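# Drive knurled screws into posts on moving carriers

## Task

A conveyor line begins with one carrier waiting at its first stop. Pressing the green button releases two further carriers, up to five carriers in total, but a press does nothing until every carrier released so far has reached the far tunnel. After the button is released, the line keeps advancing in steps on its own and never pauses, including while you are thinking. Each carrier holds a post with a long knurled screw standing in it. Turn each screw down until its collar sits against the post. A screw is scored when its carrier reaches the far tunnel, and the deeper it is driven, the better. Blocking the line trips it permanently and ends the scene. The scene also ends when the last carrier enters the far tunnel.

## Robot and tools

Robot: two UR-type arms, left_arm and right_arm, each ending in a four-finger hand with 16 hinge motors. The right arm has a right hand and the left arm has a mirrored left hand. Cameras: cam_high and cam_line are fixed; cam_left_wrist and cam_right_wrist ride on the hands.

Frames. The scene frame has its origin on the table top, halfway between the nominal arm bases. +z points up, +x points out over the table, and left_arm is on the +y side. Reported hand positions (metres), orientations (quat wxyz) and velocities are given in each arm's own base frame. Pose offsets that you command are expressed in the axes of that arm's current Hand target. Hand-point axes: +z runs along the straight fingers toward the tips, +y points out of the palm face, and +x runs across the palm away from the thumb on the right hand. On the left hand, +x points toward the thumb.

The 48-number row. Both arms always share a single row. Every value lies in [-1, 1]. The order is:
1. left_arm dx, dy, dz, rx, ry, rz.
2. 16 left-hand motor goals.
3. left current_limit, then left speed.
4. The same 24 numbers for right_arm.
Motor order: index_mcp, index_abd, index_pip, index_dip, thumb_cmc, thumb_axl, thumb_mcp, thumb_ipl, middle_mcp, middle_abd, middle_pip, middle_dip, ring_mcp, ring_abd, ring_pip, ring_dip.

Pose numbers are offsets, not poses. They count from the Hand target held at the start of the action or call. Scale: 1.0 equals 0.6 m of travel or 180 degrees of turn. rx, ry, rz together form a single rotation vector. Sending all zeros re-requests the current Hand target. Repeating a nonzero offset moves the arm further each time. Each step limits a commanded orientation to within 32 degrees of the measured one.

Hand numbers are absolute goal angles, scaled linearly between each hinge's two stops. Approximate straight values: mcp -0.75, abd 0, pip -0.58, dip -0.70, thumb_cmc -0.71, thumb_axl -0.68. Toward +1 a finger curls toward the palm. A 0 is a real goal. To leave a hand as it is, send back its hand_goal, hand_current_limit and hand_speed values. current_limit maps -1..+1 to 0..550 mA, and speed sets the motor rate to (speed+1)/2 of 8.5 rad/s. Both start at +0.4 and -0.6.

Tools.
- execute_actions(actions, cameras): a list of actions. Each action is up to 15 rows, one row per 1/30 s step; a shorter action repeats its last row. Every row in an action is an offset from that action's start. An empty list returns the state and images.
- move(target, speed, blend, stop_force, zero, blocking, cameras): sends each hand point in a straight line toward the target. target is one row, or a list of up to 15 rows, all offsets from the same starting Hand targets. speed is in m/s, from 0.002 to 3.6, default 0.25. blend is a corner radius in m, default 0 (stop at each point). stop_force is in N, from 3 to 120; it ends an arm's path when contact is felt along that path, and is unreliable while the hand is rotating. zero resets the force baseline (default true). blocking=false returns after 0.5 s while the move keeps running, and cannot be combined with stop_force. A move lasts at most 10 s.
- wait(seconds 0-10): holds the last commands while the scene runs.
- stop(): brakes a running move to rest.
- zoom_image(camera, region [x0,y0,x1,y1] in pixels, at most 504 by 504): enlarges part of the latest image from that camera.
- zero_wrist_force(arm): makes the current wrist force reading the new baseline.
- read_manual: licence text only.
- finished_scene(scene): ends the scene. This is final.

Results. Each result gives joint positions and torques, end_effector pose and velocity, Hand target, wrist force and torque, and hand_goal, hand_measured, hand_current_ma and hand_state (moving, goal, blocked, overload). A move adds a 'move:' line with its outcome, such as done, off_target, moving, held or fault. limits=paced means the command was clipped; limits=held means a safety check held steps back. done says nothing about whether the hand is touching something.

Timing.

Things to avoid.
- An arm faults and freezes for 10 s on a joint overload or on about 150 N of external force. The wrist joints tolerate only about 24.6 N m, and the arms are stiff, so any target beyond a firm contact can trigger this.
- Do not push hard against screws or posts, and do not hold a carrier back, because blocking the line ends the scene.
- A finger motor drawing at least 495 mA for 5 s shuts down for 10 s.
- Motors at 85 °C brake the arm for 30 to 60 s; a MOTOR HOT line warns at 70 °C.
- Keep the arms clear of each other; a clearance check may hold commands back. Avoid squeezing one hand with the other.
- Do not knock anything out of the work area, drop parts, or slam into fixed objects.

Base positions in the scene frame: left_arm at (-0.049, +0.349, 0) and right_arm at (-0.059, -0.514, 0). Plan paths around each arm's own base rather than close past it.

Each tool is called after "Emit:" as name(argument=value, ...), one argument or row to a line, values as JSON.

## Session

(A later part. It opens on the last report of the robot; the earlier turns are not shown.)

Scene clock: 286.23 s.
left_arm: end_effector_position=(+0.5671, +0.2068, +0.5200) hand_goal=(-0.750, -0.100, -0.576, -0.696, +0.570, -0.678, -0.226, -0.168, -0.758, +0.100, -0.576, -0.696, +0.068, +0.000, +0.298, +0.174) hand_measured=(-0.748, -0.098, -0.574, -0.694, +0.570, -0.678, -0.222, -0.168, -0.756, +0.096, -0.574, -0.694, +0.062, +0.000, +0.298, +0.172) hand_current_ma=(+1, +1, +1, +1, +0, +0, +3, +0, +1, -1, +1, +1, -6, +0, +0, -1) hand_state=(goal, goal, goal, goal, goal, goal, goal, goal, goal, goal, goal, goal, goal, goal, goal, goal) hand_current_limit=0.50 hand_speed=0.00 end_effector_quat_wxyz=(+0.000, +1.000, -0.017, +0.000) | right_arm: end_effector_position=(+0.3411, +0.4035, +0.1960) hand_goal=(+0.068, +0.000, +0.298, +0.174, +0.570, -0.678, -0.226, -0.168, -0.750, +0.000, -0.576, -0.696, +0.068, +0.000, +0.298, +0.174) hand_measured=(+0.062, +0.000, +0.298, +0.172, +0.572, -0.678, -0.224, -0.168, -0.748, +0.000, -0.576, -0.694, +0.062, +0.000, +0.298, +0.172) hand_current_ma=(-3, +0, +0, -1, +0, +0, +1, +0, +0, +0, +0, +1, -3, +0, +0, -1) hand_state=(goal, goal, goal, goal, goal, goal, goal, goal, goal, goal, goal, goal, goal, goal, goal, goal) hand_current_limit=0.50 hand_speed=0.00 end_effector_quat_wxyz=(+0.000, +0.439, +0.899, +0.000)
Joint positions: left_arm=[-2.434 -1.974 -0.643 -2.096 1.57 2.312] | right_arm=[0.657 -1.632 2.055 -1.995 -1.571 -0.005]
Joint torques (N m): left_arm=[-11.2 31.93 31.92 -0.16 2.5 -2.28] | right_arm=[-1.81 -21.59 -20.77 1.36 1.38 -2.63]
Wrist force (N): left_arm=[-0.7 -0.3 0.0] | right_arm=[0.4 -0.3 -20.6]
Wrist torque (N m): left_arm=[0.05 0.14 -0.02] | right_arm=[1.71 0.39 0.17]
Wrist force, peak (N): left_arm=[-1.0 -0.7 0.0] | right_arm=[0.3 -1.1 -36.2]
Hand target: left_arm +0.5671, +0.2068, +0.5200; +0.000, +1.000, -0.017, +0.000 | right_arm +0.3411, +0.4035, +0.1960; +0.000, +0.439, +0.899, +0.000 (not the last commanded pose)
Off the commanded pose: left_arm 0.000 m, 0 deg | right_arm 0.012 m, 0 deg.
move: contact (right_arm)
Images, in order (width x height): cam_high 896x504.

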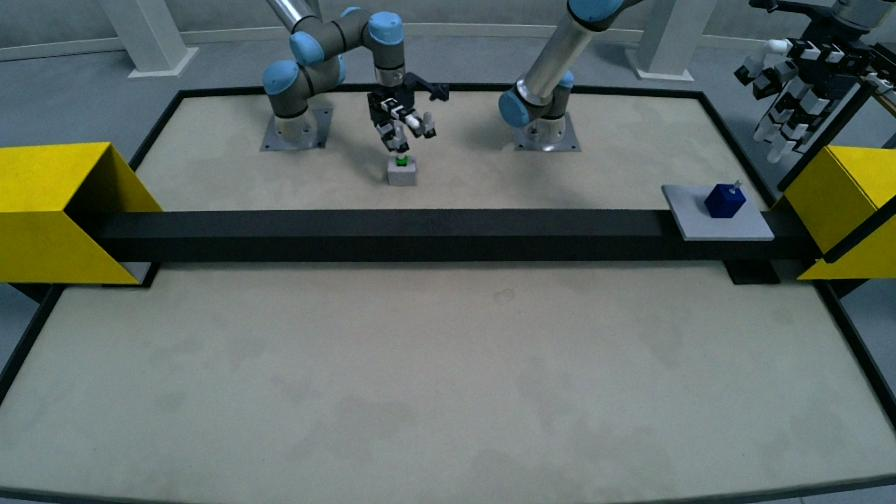

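Emit:
move(
  target=[0,0,0,0,0,0,-0.75,-0.1,-0.576,-0.696,0.571,-0.678,-0.226,-0.168,-0.758,0.1,-0.576,-0.696,0.068,0,0.299,0.174,0.5,0,0,0,-0.018,0,0,0,0.068,0,0.299,0.174,0.571,-0.678,-0.226,-0.168,-0.75,0,-0.576,-0.696,0.068,0,0.299,0.174,0.5,0],
  speed=0.05,
  cameras=["cam_high"],
)

Emit:
wait(
  seconds=1,
  cameras=["cam_high"],
)

Emit:
wait(
  seconds=1,
  cameras=["cam_high"],
)

Emit:
wait(
  seconds=1,
  cameras=["cam_high"],
)

Scene clock: 287.57 s.
left_arm: end_effector_position=(+0.5671, +0.2068, +0.5200) hand_goal=(-0.750, -0.100, -0.576, -0.696, +0.570, -0.678, -0.226, -0.168, -0.758, +0.100, -0.576, -0.696, +0.068, +0.000, +0.298, +0.174) hand_measured=(-0.748, -0.098, -0.574, -0.694, +0.570, -0.678, -0.222, -0.168, -0.756, +0.096, -0.574, -0.694, +0.062, +0.000, +0.298, +0.172) hand_current_ma=(+1, +1, +1, +1, +0, +0, +3, +0, +1, -1, +1, +1, -6, +0, +0, -1) hand_state=(goal, goal, goal, goal, goal, goal, goal, goal, goal, goal, goal, goal, goal, goal, goal, goal) hand_current_limit=0.50 hand_speed=0.00 end_effector_quat_wxyz=(+0.000, +1.000, -0.017, +0.000) | right_arm: end_effector_position=(+0.3411, +0.4035, +0.2067) hand_goal=(+0.068, +0.000, +0.298, +0.174, +0.570, -0.678, -0.226, -0.168, -0.750, +0.000, -0.576, -0.696, +0.068, +0.000, +0.298, +0.174) hand_measured=(+0.062, +0.000, +0.298, +0.172, +0.572, -0.678, -0.224, -0.168, -0.748, +0.000, -0.576, -0.694, +0.062, +0.000, +0.298, +0.172) hand_current_ma=(-3, +0, +0, -1, +0, +0, +1, +0, +1, +0, +0, +1, -3, +0, +0, -1) hand_state=(goal, goal, goal, goal, goal, goal, goal, goal, goal, goal, goal, goal, goal, goal, goal, goal) hand_current_limit=0.50 hand_speed=0.00 end_effector_quat_wxyz=(+0.000, +0.439, +0.899, +0.000)
Joint positions: left_arm=[-2.434 -1.974 -0.643 -2.096 1.57 2.312] | right_arm=[0.657 -1.643 2.036 -1.965 -1.571 -0.005]
Joint torques (N m): left_arm=[-12.65 32.26 31.87 -0.07 2.65 -2.21] | right_arm=[1.7 -30.82 -28.9 -0.49 1.26 -1.82]
Wrist force (N): left_arm=[-0.7 -0.7 -0.1] | right_arm=[0.2 -0.3 -0.8]
Wrist torque (N m): left_arm=[0.00 0.14 -0.02] | right_arm=[0.20 -0.02 0.16]
Wrist force, peak (N): left_arm=[-0.7 -0.9 0.2] | right_arm=[0.2 -0.3 -20.8]
Hand target: left_arm +0.5671, +0.2068, +0.5200; +0.000, +1.000, -0.017, +0.000 | right_arm +0.3411, +0.4035, +0.2068; +0.000, +0.439, +0.899, +0.000
Off the commanded pose: left_arm 0.000 m, 0 deg | right_arm 0.000 m, 0 deg.
move: done
Images, in order (width x height): cam_high 896x504.

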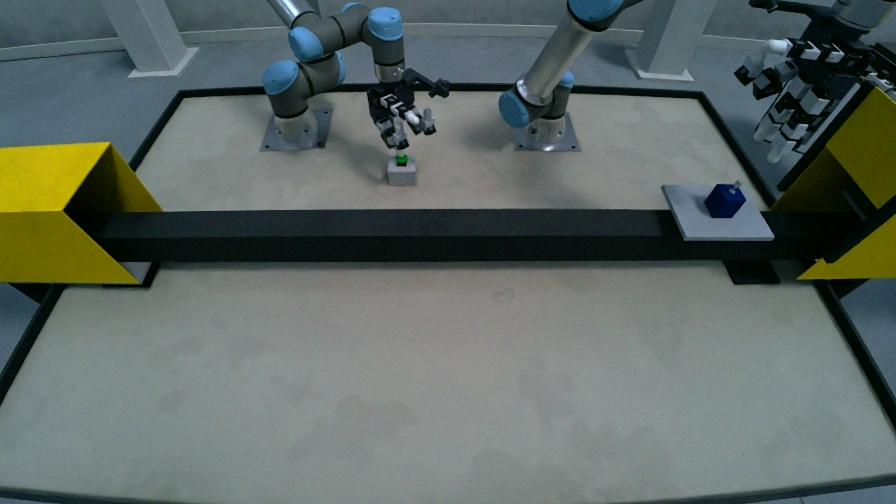

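Scene clock: 288.57 s.
left_arm: end_effector_position=(+0.5671, +0.2068, +0.5200) hand_goal=(-0.750, -0.100, -0.576, -0.696, +0.570, -0.678, -0.226, -0.168, -0.758, +0.100, -0.576, -0.696, +0.068, +0.000, +0.298, +0.174) hand_measured=(-0.748, -0.098, -0.574, -0.694, +0.570, -0.678, -0.222, -0.168, -0.756, +0.096, -0.574, -0.694, +0.062, +0.000, +0.298, +0.172) hand_current_ma=(+1, +1, +1, +1, +0, +0, +3, +0, +1, -1, +1, +1, -6, +0, +0, -1) hand_state=(goal, goal, goal, goal, goal, goal, goal, goal, goal, goal, goal, goal, goal, goal, goal, goal) hand_current_limit=0.50 hand_speed=0.00 end_effector_quat_wxyz=(+0.000, +1.000, -0.017, +0.000) | right_arm: end_effector_position=(+0.3411, +0.4035, +0.2068) hand_goal=(+0.068, +0.000, +0.298, +0.174, +0.570, -0.678, -0.226, -0.168, -0.750, +0.000, -0.576, -0.696, +0.068, +0.000, +0.298, +0.174) hand_measured=(+0.062, +0.000, +0.298, +0.172, +0.572, -0.678, -0.224, -0.168, -0.748, +0.000, -0.576, -0.694, +0.062, +0.000, +0.298, +0.172) hand_current_ma=(-3, +0, +0, -1, +0, +0, +1, +0, +1, +0, +0, +1, -3, +0, +0, -1) hand_state=(goal, goal, goal, goal, goal, goal, goal, goal, goal, goal, goal, goal, goal, goal, goal, goal) hand_current_limit=0.50 hand_speed=0.00 end_effector_quat_wxyz=(+0.000, +0.439, +0.899, +0.000)
Joint positions: left_arm=[-2.434 -1.974 -0.643 -2.096 1.57 2.312] | right_arm=[0.658 -1.643 2.036 -1.964 -1.571 -0.005]
Joint torques (N m): left_arm=[-12.13 32.05 30.89 0.02 2.48 -2.11] | right_arm=[2.12 -30.66 -29.44 -0.43 1.28 -0.64]
Wrist force (N): left_arm=[-0.7 -0.7 0.1] | right_arm=[0.3 0.1 -0.5]
Wrist torque (N m): left_arm=[-0.03 0.15 -0.02] | right_arm=[0.22 -0.03 0.17]
Wrist force, peak (N): left_arm=[-1.0 -0.8 0.0] | right_arm=[0.4 -0.2 -0.9]
Hand target: left_arm +0.5671, +0.2068, +0.5200; +0.000, +1.000, -0.017, +0.000 | right_arm +0.3411, +0.4035, +0.2068; +0.000, +0.439, +0.899, +0.000
Off the commanded pose: left_arm 0.000 m, 0 deg | right_arm 0.000 m, 0 deg.
wait: 1.00 s; at rest by 0.17 s
Images, in order (width x height): cam_high 896x504.

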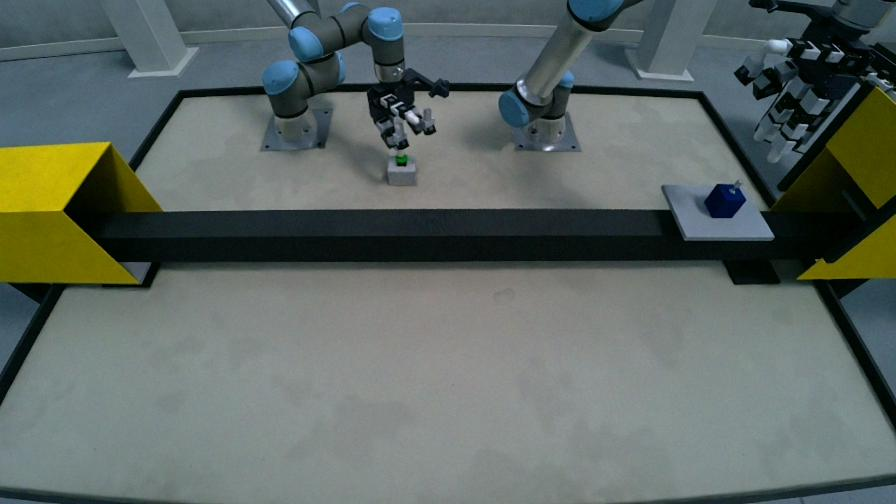

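Scene clock: 289.57 s.
left_arm: end_effector_position=(+0.5671, +0.2068, +0.5200) hand_goal=(-0.750, -0.100, -0.576, -0.696, +0.570, -0.678, -0.226, -0.168, -0.758, +0.100, -0.576, -0.696, +0.068, +0.000, +0.298, +0.174) hand_measured=(-0.748, -0.098, -0.574, -0.694, +0.570, -0.678, -0.222, -0.168, -0.756, +0.096, -0.574, -0.694, +0.062, +0.000, +0.298, +0.172) hand_current_ma=(+1, +1, +1, +1, +0, +0, +3, +0, +1, -1, +1, +1, -6, +0, +0, -1) hand_state=(goal, goal, goal, goal, goal, goal, goal, goal, goal, goal, goal, goal, goal, goal, goal, goal) hand_current_limit=0.50 hand_speed=0.00 end_effector_quat_wxyz=(+0.000, +1.000, -0.017, +0.000) | right_arm: end_effector_position=(+0.3411, +0.4035, +0.2068) hand_goal=(+0.068, +0.000, +0.298, +0.174, +0.570, -0.678, -0.226, -0.168, -0.750, +0.000, -0.576, -0.696, +0.068, +0.000, +0.298, +0.174) hand_measured=(+0.062, +0.000, +0.298, +0.172, +0.572, -0.678, -0.224, -0.168, -0.748, +0.000, -0.576, -0.694, +0.062, +0.000, +0.298, +0.172) hand_current_ma=(-3, +0, +0, -1, +0, +0, +1, +0, +1, +0, +0, +1, -3, +0, +0, -1) hand_state=(goal, goal, goal, goal, goal, goal, goal, goal, goal, goal, goal, goal, goal, goal, goal, goal) hand_current_limit=0.50 hand_speed=0.00 end_effector_quat_wxyz=(+0.000, +0.439, +0.899, +0.000)
Joint positions: left_arm=[-2.434 -1.974 -0.643 -2.096 1.57 2.312] | right_arm=[0.658 -1.643 2.036 -1.964 -1.571 -0.005]
Joint torques (N m): left_arm=[-12.01 31.41 31.51 -0.22 2.44 -2.16] | right_arm=[2.14 -30.63 -29.49 -0.41 1.22 0.58]
Wrist force (N): left_arm=[-0.6 -0.6 0.1] | right_arm=[0.4 0.2 -0.5]
Wrist torque (N m): left_arm=[0.00 0.12 -0.01] | right_arm=[0.24 -0.04 0.18]
Wrist force, peak (N): left_arm=[-0.8 -0.8 0.1] | right_arm=[0.2 -0.3 -0.9]
Hand target: left_arm +0.5671, +0.2068, +0.5200; +0.000, +1.000, -0.017, +0.000 | right_arm +0.3411, +0.4035, +0.2068; +0.000, +0.439, +0.899, +0.000
Off the commanded pose: left_arm 0.000 m, 0 deg | right_arm 0.000 m, 0 deg.
wait: 1.00 s; at rest by 0.17 s
Images, in order (width x height): cam_high 896x504.

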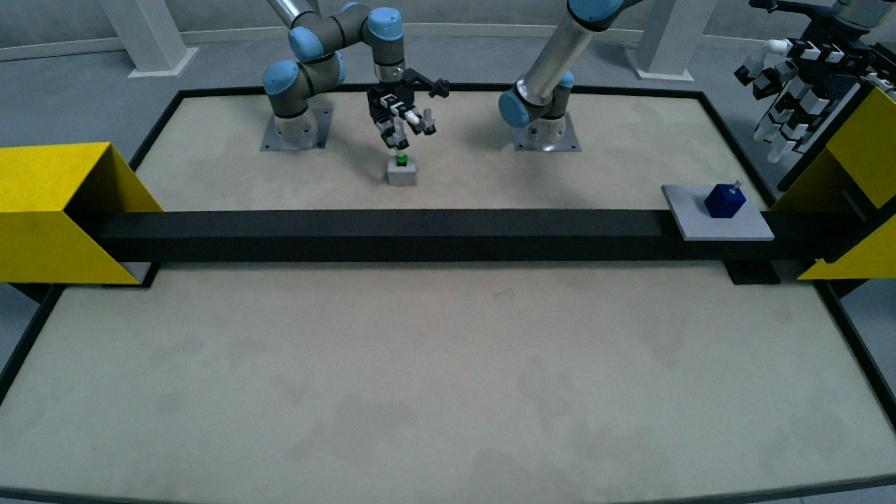

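Scene clock: 290.57 s.
left_arm: end_effector_position=(+0.5671, +0.2068, +0.5200) hand_goal=(-0.750, -0.100, -0.576, -0.696, +0.570, -0.678, -0.226, -0.168, -0.758, +0.100, -0.576, -0.696, +0.068, +0.000, +0.298, +0.174) hand_measured=(-0.748, -0.098, -0.574, -0.694, +0.570, -0.678, -0.222, -0.168, -0.756, +0.096, -0.574, -0.694, +0.062, +0.000, +0.298, +0.172) hand_current_ma=(+1, +1, +1, +1, +0, +0, +3, +0, +1, -1, +1, +1, -6, +0, +0, -1) hand_state=(goal, goal, goal, goal, goal, goal, goal, goal, goal, goal, goal, goal, goal, goal, goal, goal) hand_current_limit=0.50 hand_speed=0.00 end_effector_quat_wxyz=(+0.000, +1.000, -0.017, +0.000) | right_arm: end_effector_position=(+0.3411, +0.4035, +0.2068) hand_goal=(+0.068, +0.000, +0.298, +0.174, +0.570, -0.678, -0.226, -0.168, -0.750, +0.000, -0.576, -0.696, +0.068, +0.000, +0.298, +0.174) hand_measured=(+0.062, +0.000, +0.298, +0.172, +0.572, -0.678, -0.224, -0.168, -0.748, +0.000, -0.576, -0.694, +0.062, +0.000, +0.298, +0.172) hand_current_ma=(-3, +0, +0, -1, +0, +0, +1, +0, +1, +0, +0, +1, -3, +0, +0, -1) hand_state=(goal, goal, goal, goal, goal, goal, goal, goal, goal, goal, goal, goal, goal, goal, goal, goal) hand_current_limit=0.50 hand_speed=0.00 end_effector_quat_wxyz=(+0.000, +0.439, +0.899, +0.000)
Joint positions: left_arm=[-2.434 -1.974 -0.643 -2.096 1.57 2.312] | right_arm=[0.658 -1.643 2.036 -1.964 -1.571 -0.005]
Joint torques (N m): left_arm=[-12.78 32.11 31.46 -0.15 2.49 -2.25] | right_arm=[2.5 -30.84 -29.15 -0.51 1.21 1.76]
Wrist force (N): left_arm=[-0.6 -0.6 0.0] | right_arm=[0.4 -0.1 -0.7]
Wrist torque (N m): left_arm=[0.00 0.14 -0.02] | right_arm=[0.21 -0.05 0.18]
Wrist force, peak (N): left_arm=[-0.7 -0.7 0.4] | right_arm=[0.4 0.0 -1.0]
Hand target: left_arm +0.5671, +0.2068, +0.5200; +0.000, +1.000, -0.017, +0.000 | right_arm +0.3411, +0.4035, +0.2068; +0.000, +0.439, +0.899, +0.000
Off the commanded pose: left_arm 0.000 m, 0 deg | right_arm 0.000 m, 0 deg.
wait: 1.00 s; at rest by 0.17 s
Images, in order (width x height): cam_high 896x504.

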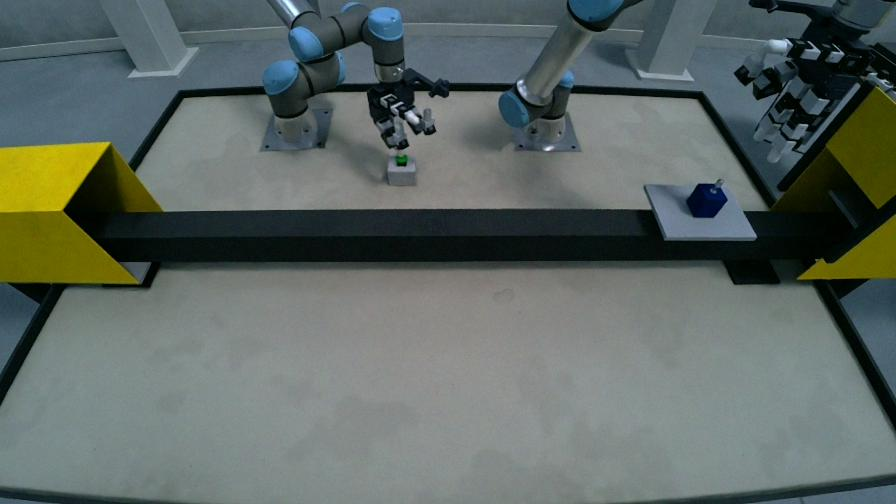

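Emit:
wait(
  seconds=1,
  cameras=["cam_high"],
)

Emit:
wait(
  seconds=1,
  cameras=["cam_high"],
)

Emit:
wait(
  seconds=1,
  cameras=["cam_high"],
)

Emit:
wait(
  seconds=1,
  cameras=["cam_high"],
)

Scene clock: 294.57 s.
left_arm: end_effector_position=(+0.5671, +0.2068, +0.5200) hand_goal=(-0.750, -0.100, -0.576, -0.696, +0.570, -0.678, -0.226, -0.168, -0.758, +0.100, -0.576, -0.696, +0.068, +0.000, +0.298, +0.174) hand_measured=(-0.748, -0.098, -0.574, -0.694, +0.570, -0.678, -0.222, -0.168, -0.756, +0.096, -0.574, -0.694, +0.062, +0.000, +0.298, +0.172) hand_current_ma=(+1, +1, +1, +1, +0, +0, +3, +0, +1, -1, +1, +1, -6, +0, +0, -1) hand_state=(goal, goal, goal, goal, goal, goal, goal, goal, goal, goal, goal, goal, goal, goal, goal, goal) hand_current_limit=0.50 hand_speed=0.00 end_effector_quat_wxyz=(+0.000, +1.000, -0.017, +0.000) | right_arm: end_effector_position=(+0.3411, +0.4035, +0.2068) hand_goal=(+0.068, +0.000, +0.298, +0.174, +0.570, -0.678, -0.226, -0.168, -0.750, +0.000, -0.576, -0.696, +0.068, +0.000, +0.298, +0.174) hand_measured=(+0.062, +0.000, +0.298, +0.172, +0.572, -0.678, -0.224, -0.168, -0.748, +0.000, -0.576, -0.694, +0.062, +0.000, +0.298, +0.172) hand_current_ma=(-3, +0, +0, -1, +0, +0, +1, +0, +1, +0, +0, +1, -3, +0, +0, -1) hand_state=(goal, goal, goal, goal, goal, goal, goal, goal, goal, goal, goal, goal, goal, goal, goal, goal) hand_current_limit=0.50 hand_speed=0.00 end_effector_quat_wxyz=(+0.000, +0.439, +0.899, +0.000)
Joint positions: left_arm=[-2.434 -1.974 -0.643 -2.096 1.57 2.312] | right_arm=[0.658 -1.643 2.036 -1.964 -1.571 -0.005]
Joint torques (N m): left_arm=[-12.33 31.22 32.09 -0.06 2.66 -2.16] | right_arm=[2.42 -30.39 -29.78 -0.41 1.29 1.94]
Wrist force (N): left_arm=[-0.5 -0.5 -0.1] | right_arm=[0.3 -0.2 -0.8]
Wrist torque (N m): left_arm=[0.01 0.11 0.00] | right_arm=[0.21 -0.02 0.17]
Wrist force, peak (N): left_arm=[-0.7 -0.9 0.0] | right_arm=[0.5 -0.1 -1.0]
Hand target: left_arm +0.5671, +0.2068, +0.5200; +0.000, +1.000, -0.017, +0.000 | right_arm +0.3411, +0.4035, +0.2068; +0.000, +0.439, +0.899, +0.000
Off the commanded pose: left_arm 0.000 m, 0 deg | right_arm 0.000 m, 0 deg.
wait: 1.00 s; at rest from the start
Images, in order (width x height): cam_high 896x504.

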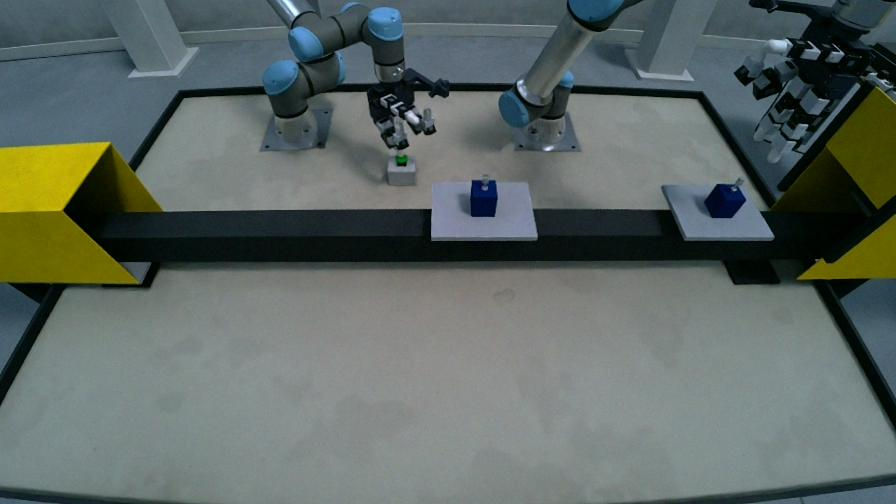

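Scene clock: 295.57 s.
left_arm: end_effector_position=(+0.5671, +0.2068, +0.5200) hand_goal=(-0.750, -0.100, -0.576, -0.696, +0.570, -0.678, -0.226, -0.168, -0.758, +0.100, -0.576, -0.696, +0.068, +0.000, +0.298, +0.174) hand_measured=(-0.748, -0.098, -0.574, -0.694, +0.570, -0.678, -0.222, -0.168, -0.756, +0.096, -0.574, -0.694, +0.062, +0.000, +0.298, +0.172) hand_current_ma=(+1, +1, +1, +1, +0, +0, +3, +0, +1, -1, +1, +1, -6, +0, +0, -1) hand_state=(goal, goal, goal, goal, goal, goal, goal, goal, goal, goal, goal, goal, goal, goal, goal, goal) hand_current_limit=0.50 hand_speed=0.00 end_effector_quat_wxyz=(+0.000, +1.000, -0.017, +0.000) | right_arm: end_effector_position=(+0.3411, +0.4035, +0.2068) hand_goal=(+0.068, +0.000, +0.298, +0.174, +0.570, -0.678, -0.226, -0.168, -0.750, +0.000, -0.576, -0.696, +0.068, +0.000, +0.298, +0.174) hand_measured=(+0.062, +0.000, +0.298, +0.172, +0.572, -0.678, -0.224, -0.168, -0.748, +0.000, -0.576, -0.694, +0.062, +0.000, +0.298, +0.172) hand_current_ma=(-3, +0, +0, -1, +0, +0, +1, +0, +1, +0, +0, +1, -3, +0, +0, -1) hand_state=(goal, goal, goal, goal, goal, goal, goal, goal, goal, goal, goal, goal, goal, goal, goal, goal) hand_current_limit=0.50 hand_speed=0.00 end_effector_quat_wxyz=(+0.000, +0.439, +0.899, +0.000)
Joint positions: left_arm=[-2.434 -1.974 -0.643 -2.096 1.57 2.312] | right_arm=[0.658 -1.643 2.036 -1.964 -1.571 -0.005]
Joint torques (N m): left_arm=[-12.09 32.35 31.43 0.06 2.7 -2.15] | right_arm=[2.68 -30.77 -29.54 -0.37 1.21 1.91]
Wrist force (N): left_arm=[-0.6 -0.7 0.2] | right_arm=[0.4 -0.1 -0.5]
Wrist torque (N m): left_arm=[-0.01 0.13 0.00] | right_arm=[0.21 -0.04 0.17]
Wrist force, peak (N): left_arm=[-0.8 -0.7 0.1] | right_arm=[0.3 0.3 -1.0]
Hand target: left_arm +0.5671, +0.2068, +0.5200; +0.000, +1.000, -0.017, +0.000 | right_arm +0.3411, +0.4035, +0.2068; +0.000, +0.439, +0.899, +0.000
Off the commanded pose: left_arm 0.000 m, 0 deg | right_arm 0.000 m, 0 deg.
wait: 1.00 s; at rest by 0.17 s
Images, in order (width x height): cam_high 896x504.

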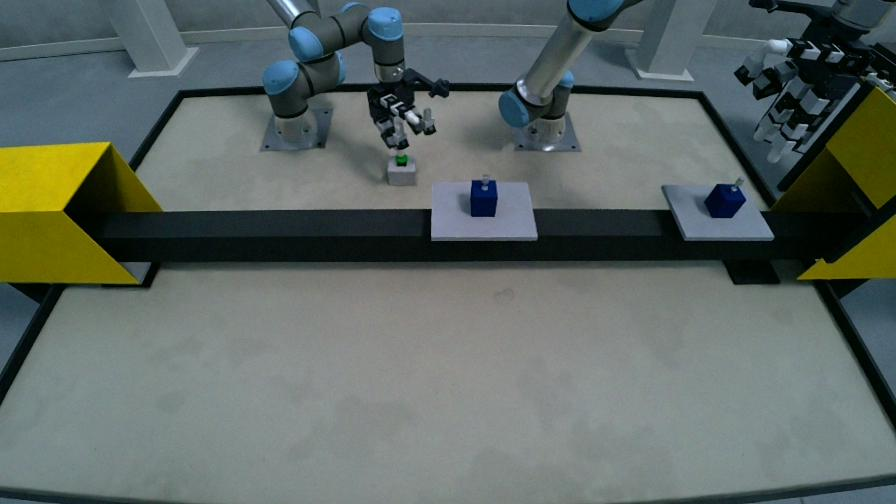

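Scene clock: 296.57 s.
left_arm: end_effector_position=(+0.5671, +0.2068, +0.5200) hand_goal=(-0.750, -0.100, -0.576, -0.696, +0.570, -0.678, -0.226, -0.168, -0.758, +0.100, -0.576, -0.696, +0.068, +0.000, +0.298, +0.174) hand_measured=(-0.748, -0.098, -0.574, -0.694, +0.570, -0.678, -0.222, -0.168, -0.756, +0.096, -0.574, -0.694, +0.062, +0.000, +0.298, +0.172) hand_current_ma=(+1, +1, +1, +1, +0, +0, +3, +0, +1, -1, +1, +1, -6, +0, +0, -1) hand_state=(goal, goal, goal, goal, goal, goal, goal, goal, goal, goal, goal, goal, goal, goal, goal, goal) hand_current_limit=0.50 hand_speed=0.00 end_effector_quat_wxyz=(+0.000, +1.000, -0.017, +0.000) | right_arm: end_effector_position=(+0.3411, +0.4035, +0.2068) hand_goal=(+0.068, +0.000, +0.298, +0.174, +0.570, -0.678, -0.226, -0.168, -0.750, +0.000, -0.576, -0.696, +0.068, +0.000, +0.298, +0.174) hand_measured=(+0.062, +0.000, +0.298, +0.172, +0.572, -0.678, -0.224, -0.168, -0.748, +0.000, -0.576, -0.694, +0.062, +0.000, +0.298, +0.172) hand_current_ma=(-3, +0, +0, -1, +0, +0, +1, +0, +1, +0, +0, +1, -3, +0, +0, -1) hand_state=(goal, goal, goal, goal, goal, goal, goal, goal, goal, goal, goal, goal, goal, goal, goal, goal) hand_current_limit=0.50 hand_speed=0.00 end_effector_quat_wxyz=(+0.000, +0.439, +0.899, +0.000)
Joint positions: left_arm=[-2.434 -1.974 -0.643 -2.096 1.57 2.312] | right_arm=[0.658 -1.643 2.036 -1.964 -1.571 -0.005]
Joint torques (N m): left_arm=[-12.55 29.64 31.08 -0.04 2.58 -2.06] | right_arm=[2.25 -30.95 -29.44 -0.5 1.31 1.89]
Wrist force (N): left_arm=[-0.7 -0.8 0.0] | right_arm=[0.3 0.1 -0.7]
Wrist torque (N m): left_arm=[-0.01 0.14 -0.02] | right_arm=[0.24 -0.03 0.18]
Wrist force, peak (N): left_arm=[-0.6 -1.0 0.4] | right_arm=[0.6 0.0 -0.8]
Hand target: left_arm +0.5671, +0.2068, +0.5200; +0.000, +1.000, -0.017, +0.000 | right_arm +0.3411, +0.4035, +0.2068; +0.000, +0.439, +0.899, +0.000
Off the commanded pose: left_arm 0.000 m, 0 deg | right_arm 0.000 m, 0 deg.
wait: 1.00 s; at rest by 0.17 s
Images, in order (width x height): cam_high 896x504.

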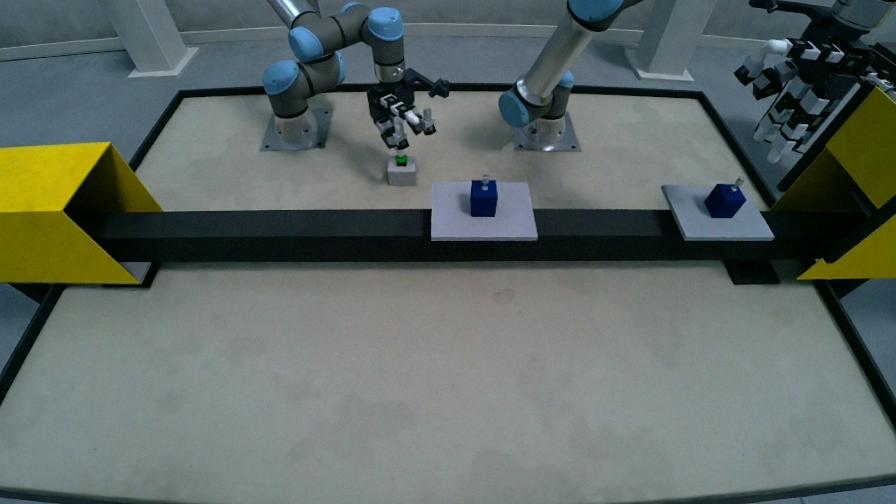

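Scene clock: 297.57 s.
left_arm: end_effector_position=(+0.5671, +0.2068, +0.5200) hand_goal=(-0.750, -0.100, -0.576, -0.696, +0.570, -0.678, -0.226, -0.168, -0.758, +0.100, -0.576, -0.696, +0.068, +0.000, +0.298, +0.174) hand_measured=(-0.748, -0.098, -0.574, -0.694, +0.570, -0.678, -0.222, -0.168, -0.756, +0.096, -0.574, -0.694, +0.062, +0.000, +0.298, +0.172) hand_current_ma=(+1, +1, +1, +1, +0, +0, +3, +0, +1, -1, +1, +1, -6, +0, +0, -1) hand_state=(goal, goal, goal, goal, goal, goal, goal, goal, goal, goal, goal, goal, goal, goal, goal, goal) hand_current_limit=0.50 hand_speed=0.00 end_effector_quat_wxyz=(+0.000, +1.000, -0.017, +0.000) | right_arm: end_effector_position=(+0.3411, +0.4035, +0.2068) hand_goal=(+0.068, +0.000, +0.298, +0.174, +0.570, -0.678, -0.226, -0.168, -0.750, +0.000, -0.576, -0.696, +0.068, +0.000, +0.298, +0.174) hand_measured=(+0.062, +0.000, +0.298, +0.172, +0.572, -0.678, -0.224, -0.168, -0.748, +0.000, -0.576, -0.694, +0.062, +0.000, +0.298, +0.172) hand_current_ma=(-3, +0, +0, -1, +0, +0, +1, +0, +1, +0, +0, +1, -3, +0, +0, -1) hand_state=(goal, goal, goal, goal, goal, goal, goal, goal, goal, goal, goal, goal, goal, goal, goal, goal) hand_current_limit=0.50 hand_speed=0.00 end_effector_quat_wxyz=(+0.000, +0.439, +0.899, +0.000)
Joint positions: left_arm=[-2.434 -1.974 -0.643 -2.096 1.57 2.312] | right_arm=[0.658 -1.643 2.036 -1.964 -1.571 -0.005]
Joint torques (N m): left_arm=[-12.78 31.89 31.19 -0.11 2.42 -2.12] | right_arm=[2.11 -30.68 -29.57 -0.53 1.2 1.99]
Wrist force (N): left_arm=[-0.8 -0.5 0.0] | right_arm=[0.4 -0.4 -0.9]
Wrist torque (N m): left_arm=[0.01 0.16 -0.04] | right_arm=[0.19 -0.04 0.17]
Wrist force, peak (N): left_arm=[-0.8 -0.8 -0.1] | right_arm=[0.4 -0.4 -0.9]
Hand target: left_arm +0.5671, +0.2068, +0.5200; +0.000, +1.000, -0.017, +0.000 | right_arm +0.3411, +0.4035, +0.2068; +0.000, +0.439, +0.899, +0.000
Off the commanded pose: left_arm 0.000 m, 0 deg | right_arm 0.000 m, 0 deg.
wait: 1.00 s; at rest by 0.17 s
Images, in order (width x height): cam_high 896x504.

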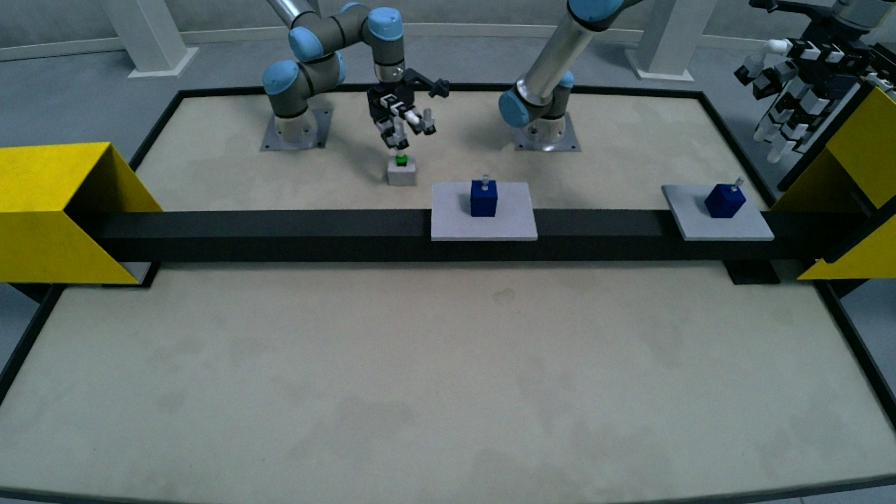

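Emit:
wait(
  seconds=2,
  cameras=["cam_high","cam_left_wrist"],
)

Emit:
zoom_image(
  camera="cam_high",
  region=[680, 150, 760, 230],
)

Emit:
wait(
  seconds=2,
  cameras=["cam_high"],
)

Emit:
wait(
  seconds=2,
  cameras=["cam_high"],
)

Emit:
wait(
  seconds=2,
  cameras=["cam_high"],
)

Scene clock: 300.33 s.
left_arm: end_effector_position=(+0.5671, +0.2068, +0.5200) hand_goal=(-0.750, -0.100, -0.576, -0.696, +0.570, -0.678, -0.226, -0.168, -0.758, +0.100, -0.576, -0.696, +0.068, +0.000, +0.298, +0.174) hand_measured=(-0.748, -0.098, -0.574, -0.694, +0.570, -0.678, -0.222, -0.168, -0.756, +0.096, -0.574, -0.694, +0.062, +0.000, +0.298, +0.172) hand_current_ma=(+1, +1, +1, +1, +0, +0, +3, +0, +1, -1, +1, +1, -6, +0, +0, -1) hand_state=(goal, goal, goal, goal, goal, goal, goal, goal, goal, goal, goal, goal, goal, goal, goal, goal) hand_current_limit=0.50 hand_speed=0.00 end_effector_quat_wxyz=(+0.000, +1.000, -0.017, +0.000) | right_arm: end_effector_position=(+0.3411, +0.4035, +0.2068) hand_goal=(+0.068, +0.000, +0.298, +0.174, +0.570, -0.678, -0.226, -0.168, -0.750, +0.000, -0.576, -0.696, +0.068, +0.000, +0.298, +0.174) hand_measured=(+0.062, +0.000, +0.298, +0.172, +0.572, -0.678, -0.224, -0.168, -0.748, +0.000, -0.576, -0.694, +0.062, +0.000, +0.298, +0.172) hand_current_ma=(-3, +0, +0, -1, +0, +0, +1, +0, +1, +0, +0, +1, -3, +0, +0, -1) hand_state=(goal, goal, goal, goal, goal, goal, goal, goal, goal, goal, goal, goal, goal, goal, goal, goal) hand_current_limit=0.50 hand_speed=0.00 end_effector_quat_wxyz=(+0.000, +0.439, +0.899, +0.000)
Joint positions: left_arm=[-2.434 -1.974 -0.643 -2.096 1.57 2.312] | right_arm=[0.658 -1.643 2.036 -1.964 -1.571 -0.005]
Joint torques (N m): left_arm=[-12.5 31.19 31.79 -0.07 2.53 -1.94] | right_arm=[2.58 -30.48 -29.43 -0.54 1.4 1.97]
Wrist force (N): left_arm=[-0.6 -0.5 0.1] | right_arm=[0.4 0.0 -0.6]
Wrist torque (N m): left_arm=[0.02 0.14 -0.02] | right_arm=[0.24 -0.03 0.18]
Wrist force, peak (N): left_arm=[-0.9 -0.9 0.2] | right_arm=[0.5 0.0 -0.9]
Hand target: left_arm +0.5671, +0.2068, +0.5200; +0.000, +1.000, -0.017, +0.000 | right_arm +0.3411, +0.4035, +0.2068; +0.000, +0.439, +0.899, +0.000
Off the commanded pose: left_arm 0.000 m, 0 deg | right_arm 0.000 m, 0 deg.
wait: 2.00 s; at rest from the start
camera_calibration:
cam_left_wrist: T_world_to_cam=[[-0.732507, 0.680751, -0.00342124, 0.249703], [0.43343, 0.470246, 0.76877, -0.790407], [0.52495, 0.561646, -0.639517, 0.044687], [0, 0, 0, 1]] pos_world=[0.502037, 0.176602, 0.637073]
Images, in order (width x height): cam_high 896x504, cam_left_wrist 616x616.

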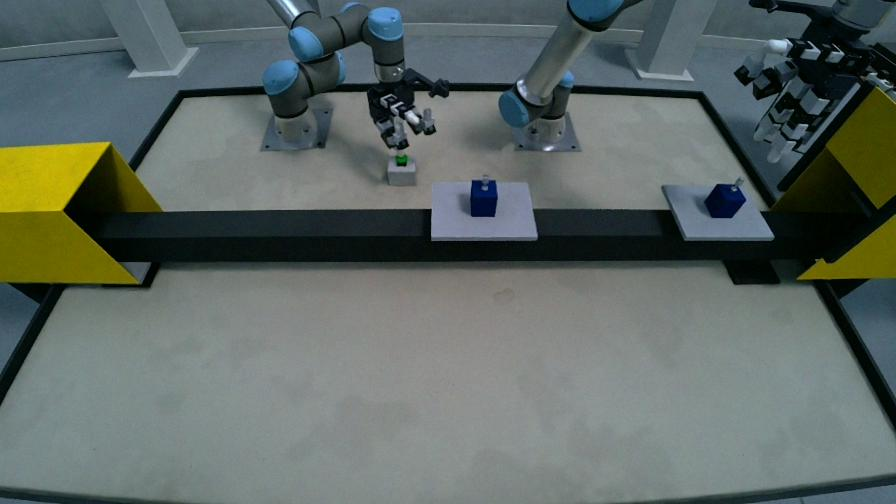

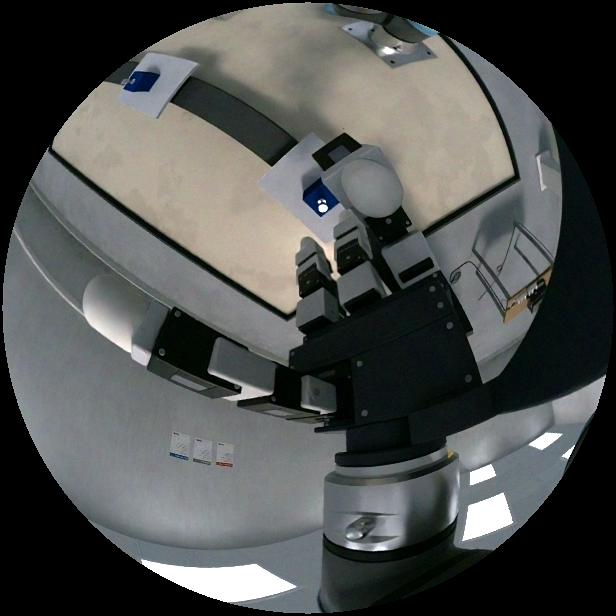

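Scaled by 6.300 from the camera's 896x504 image, which has a finer 1280x720 frame.

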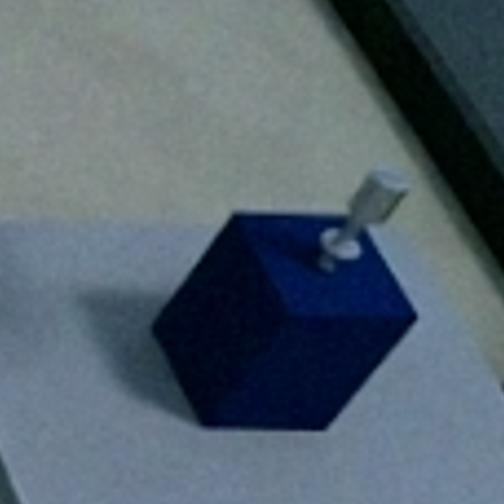

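Scene clock: 302.33 s.
left_arm: end_effector_position=(+0.5671, +0.2068, +0.5200) hand_goal=(-0.750, -0.100, -0.576, -0.696, +0.570, -0.678, -0.226, -0.168, -0.758, +0.100, -0.576, -0.696, +0.068, +0.000, +0.298, +0.174) hand_measured=(-0.748, -0.098, -0.574, -0.694, +0.570, -0.678, -0.222, -0.168, -0.756, +0.096, -0.574, -0.694, +0.062, +0.000, +0.298, +0.172) hand_current_ma=(+1, +1, +1, +1, +0, +0, +3, +0, +1, -1, +1, +1, -6, +0, +0, -1) hand_state=(goal, goal, goal, goal, goal, goal, goal, goal, goal, goal, goal, goal, goal, goal, goal, goal) hand_current_limit=0.50 hand_speed=0.00 end_effector_quat_wxyz=(+0.000, +1.000, -0.017, +0.000) | right_arm: end_effector_position=(+0.3411, +0.4035, +0.2068) hand_goal=(+0.068, +0.000, +0.298, +0.174, +0.570, -0.678, -0.226, -0.168, -0.750, +0.000, -0.576, -0.696, +0.068, +0.000, +0.298, +0.174) hand_measured=(+0.062, +0.000, +0.298, +0.172, +0.572, -0.678, -0.224, -0.168, -0.748, +0.000, -0.576, -0.694, +0.062, +0.000, +0.298, +0.172) hand_current_ma=(-3, +0, +0, -1, +0, +0, +1, +0, +1, +0, +0, +1, -3, +0, +0, -1) hand_state=(goal, goal, goal, goal, goal, goal, goal, goal, goal, goal, goal, goal, goal, goal, goal, goal) hand_current_limit=0.50 hand_speed=0.00 end_effector_quat_wxyz=(+0.000, +0.439, +0.899, +0.000)
Joint positions: left_arm=[-2.434 -1.974 -0.643 -2.096 1.57 2.312] | right_arm=[0.658 -1.643 2.036 -1.964 -1.571 -0.005]
Joint torques (N m): left_arm=[-12.21 31.36 30.7 -0.03 2.4 -2.14] | right_arm=[2.51 -31.07 -29.49 -0.57 1.28 1.98]
Wrist force (N): left_arm=[-0.6 -0.7 0.0] | right_arm=[0.0 -0.2 -0.6]
Wrist torque (N m): left_arm=[-0.01 0.12 0.00] | right_arm=[0.20 0.01 0.14]
Wrist force, peak (N): left_arm=[-0.9 -0.7 0.1] | right_arm=[0.1 -0.2 -1.0]
Hand target: left_arm +0.5671, +0.2068, +0.5200; +0.000, +1.000, -0.017, +0.000 | right_arm +0.3411, +0.4035, +0.2068; +0.000, +0.439, +0.899, +0.000
Off the commanded pose: left_arm 0.000 m, 0 deg | right_arm 0.000 m, 0 deg.
wait: 2.00 s; at rest by 0.17 s
Images, in order (width x height): cam_high 896x504.

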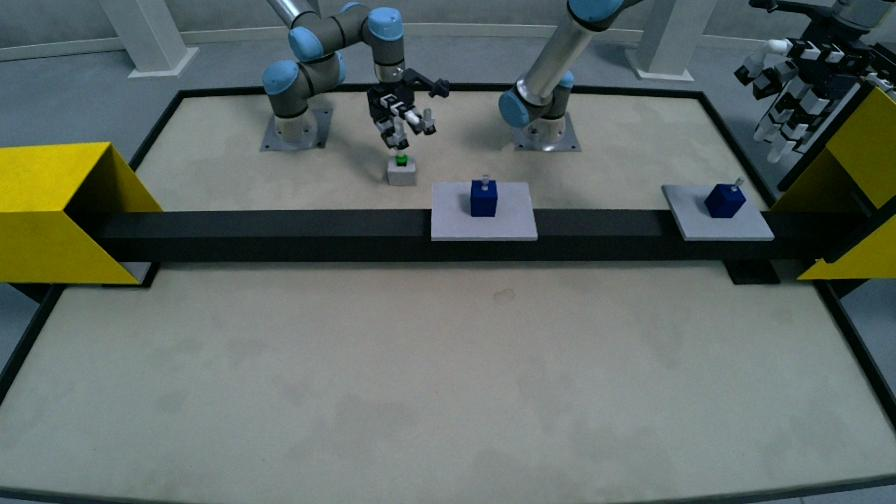

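Scene clock: 304.33 s.
left_arm: end_effector_position=(+0.5671, +0.2068, +0.5200) hand_goal=(-0.750, -0.100, -0.576, -0.696, +0.570, -0.678, -0.226, -0.168, -0.758, +0.100, -0.576, -0.696, +0.068, +0.000, +0.298, +0.174) hand_measured=(-0.748, -0.098, -0.574, -0.694, +0.570, -0.678, -0.222, -0.168, -0.756, +0.096, -0.574, -0.694, +0.062, +0.000, +0.298, +0.172) hand_current_ma=(+1, +1, +1, +1, +0, +0, +3, +0, +1, -1, +1, +1, -6, +0, +0, -1) hand_state=(goal, goal, goal, goal, goal, goal, goal, goal, goal, goal, goal, goal, goal, goal, goal, goal) hand_current_limit=0.50 hand_speed=0.00 end_effector_quat_wxyz=(+0.000, +1.000, -0.017, +0.000) | right_arm: end_effector_position=(+0.3411, +0.4035, +0.2068) hand_goal=(+0.068, +0.000, +0.298, +0.174, +0.570, -0.678, -0.226, -0.168, -0.750, +0.000, -0.576, -0.696, +0.068, +0.000, +0.298, +0.174) hand_measured=(+0.062, +0.000, +0.298, +0.172, +0.572, -0.678, -0.224, -0.168, -0.748, +0.000, -0.576, -0.694, +0.062, +0.000, +0.298, +0.172) hand_current_ma=(-3, +0, +0, -1, +0, +0, +1, +0, +1, +0, +0, +1, -3, +0, +0, -1) hand_state=(goal, goal, goal, goal, goal, goal, goal, goal, goal, goal, goal, goal, goal, goal, goal, goal) hand_current_limit=0.50 hand_speed=0.00 end_effector_quat_wxyz=(+0.000, +0.439, +0.899, +0.000)
Joint positions: left_arm=[-2.434 -1.974 -0.643 -2.096 1.57 2.312] | right_arm=[0.658 -1.643 2.036 -1.964 -1.571 -0.005]
Joint torques (N m): left_arm=[-12.59 31.62 31 0.14 2.54 -2.36] | right_arm=[2.46 -30.45 -29.36 -0.55 1.37 1.96]
Wrist force (N): left_arm=[-0.5 -0.7 -0.2] | right_arm=[0.1 -0.2 -0.6]
Wrist torque (N m): left_arm=[0.00 0.11 0.00] | right_arm=[0.20 -0.01 0.15]
Wrist force, peak (N): left_arm=[-0.8 -0.8 -0.1] | right_arm=[0.1 -0.2 -1.0]
Hand target: left_arm +0.5671, +0.2068, +0.5200; +0.000, +1.000, -0.017, +0.000 | right_arm +0.3411, +0.4035, +0.2068; +0.000, +0.439, +0.899, +0.000
Off the commanded pose: left_arm 0.000 m, 0 deg | right_arm 0.000 m, 0 deg.
wait: 2.00 s; at rest by 0.17 s
Images, in order (width x height): cam_high 896x504.

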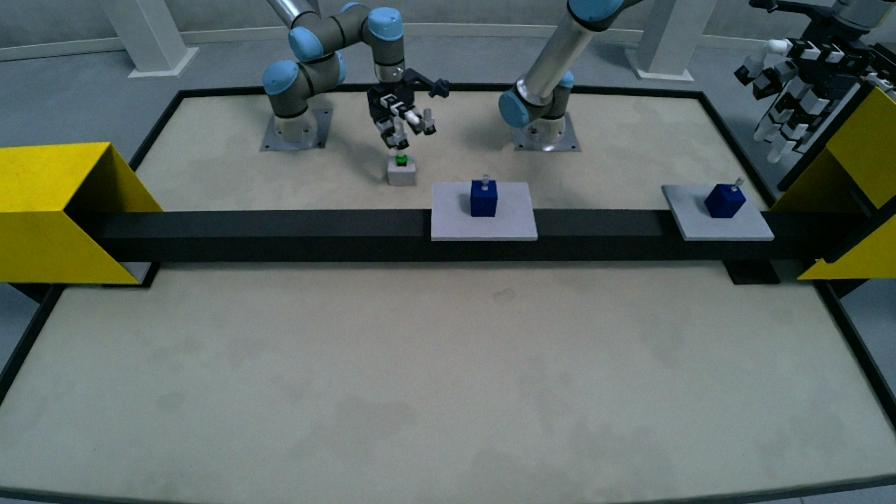

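Scene clock: 306.33 s.
left_arm: end_effector_position=(+0.5671, +0.2068, +0.5200) hand_goal=(-0.750, -0.100, -0.576, -0.696, +0.570, -0.678, -0.226, -0.168, -0.758, +0.100, -0.576, -0.696, +0.068, +0.000, +0.298, +0.174) hand_measured=(-0.748, -0.098, -0.574, -0.694, +0.570, -0.678, -0.222, -0.168, -0.756, +0.096, -0.574, -0.694, +0.062, +0.000, +0.298, +0.172) hand_current_ma=(+1, +1, +1, +1, +0, +0, +3, +0, +1, -1, +1, +1, -6, +0, +0, -1) hand_state=(goal, goal, goal, goal, goal, goal, goal, goal, goal, goal, goal, goal, goal, goal, goal, goal) hand_current_limit=0.50 hand_speed=0.00 end_effector_quat_wxyz=(+0.000, +1.000, -0.017, +0.000) | right_arm: end_effector_position=(+0.3411, +0.4035, +0.2068) hand_goal=(+0.068, +0.000, +0.298, +0.174, +0.570, -0.678, -0.226, -0.168, -0.750, +0.000, -0.576, -0.696, +0.068, +0.000, +0.298, +0.174) hand_measured=(+0.062, +0.000, +0.298, +0.172, +0.572, -0.678, -0.224, -0.168, -0.748, +0.000, -0.576, -0.694, +0.062, +0.000, +0.298, +0.172) hand_current_ma=(-3, +0, +0, -1, +0, +0, +1, +0, +1, +0, +0, +1, -3, +0, +0, -1) hand_state=(goal, goal, goal, goal, goal, goal, goal, goal, goal, goal, goal, goal, goal, goal, goal, goal) hand_current_limit=0.50 hand_speed=0.00 end_effector_quat_wxyz=(+0.000, +0.439, +0.899, +0.000)
Joint positions: left_arm=[-2.434 -1.974 -0.643 -2.096 1.57 2.312] | right_arm=[0.658 -1.643 2.036 -1.964 -1.571 -0.005]
Joint torques (N m): left_arm=[-12.59 31.86 31.72 -0.01 2.52 -2.1] | right_arm=[2.61 -30.26 -29.01 -0.6 1.37 1.9]
Wrist force (N): left_arm=[-0.7 -0.7 0.2] | right_arm=[0.3 -0.1 -0.5]
Wrist torque (N m): left_arm=[-0.02 0.15 -0.02] | right_arm=[0.20 -0.03 0.18]
Wrist force, peak (N): left_arm=[-0.7 -0.9 0.1] | right_arm=[0.3 -0.4 -0.9]
Hand target: left_arm +0.5671, +0.2068, +0.5200; +0.000, +1.000, -0.017, +0.000 | right_arm +0.3411, +0.4035, +0.2068; +0.000, +0.439, +0.899, +0.000
Off the commanded pose: left_arm 0.000 m, 0 deg | right_arm 0.000 m, 0 deg.
wait: 2.00 s; at rest by 0.17 s
Images, in order (width x height): cam_high 896x504.

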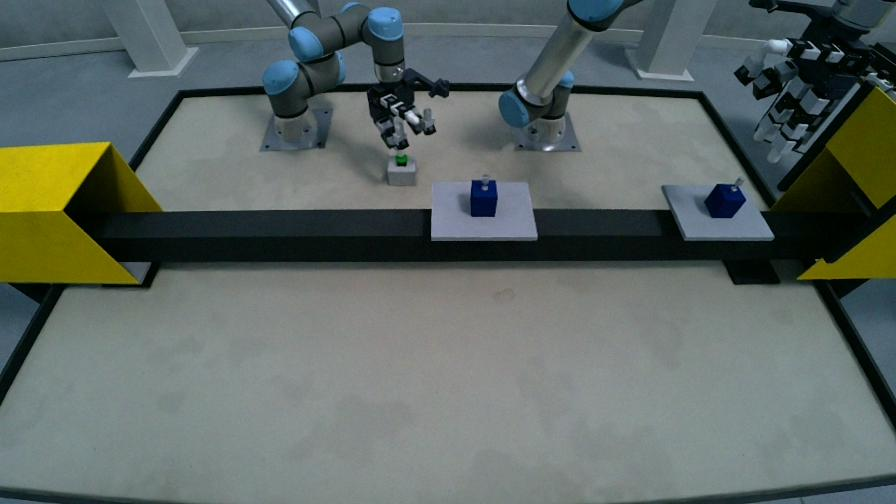

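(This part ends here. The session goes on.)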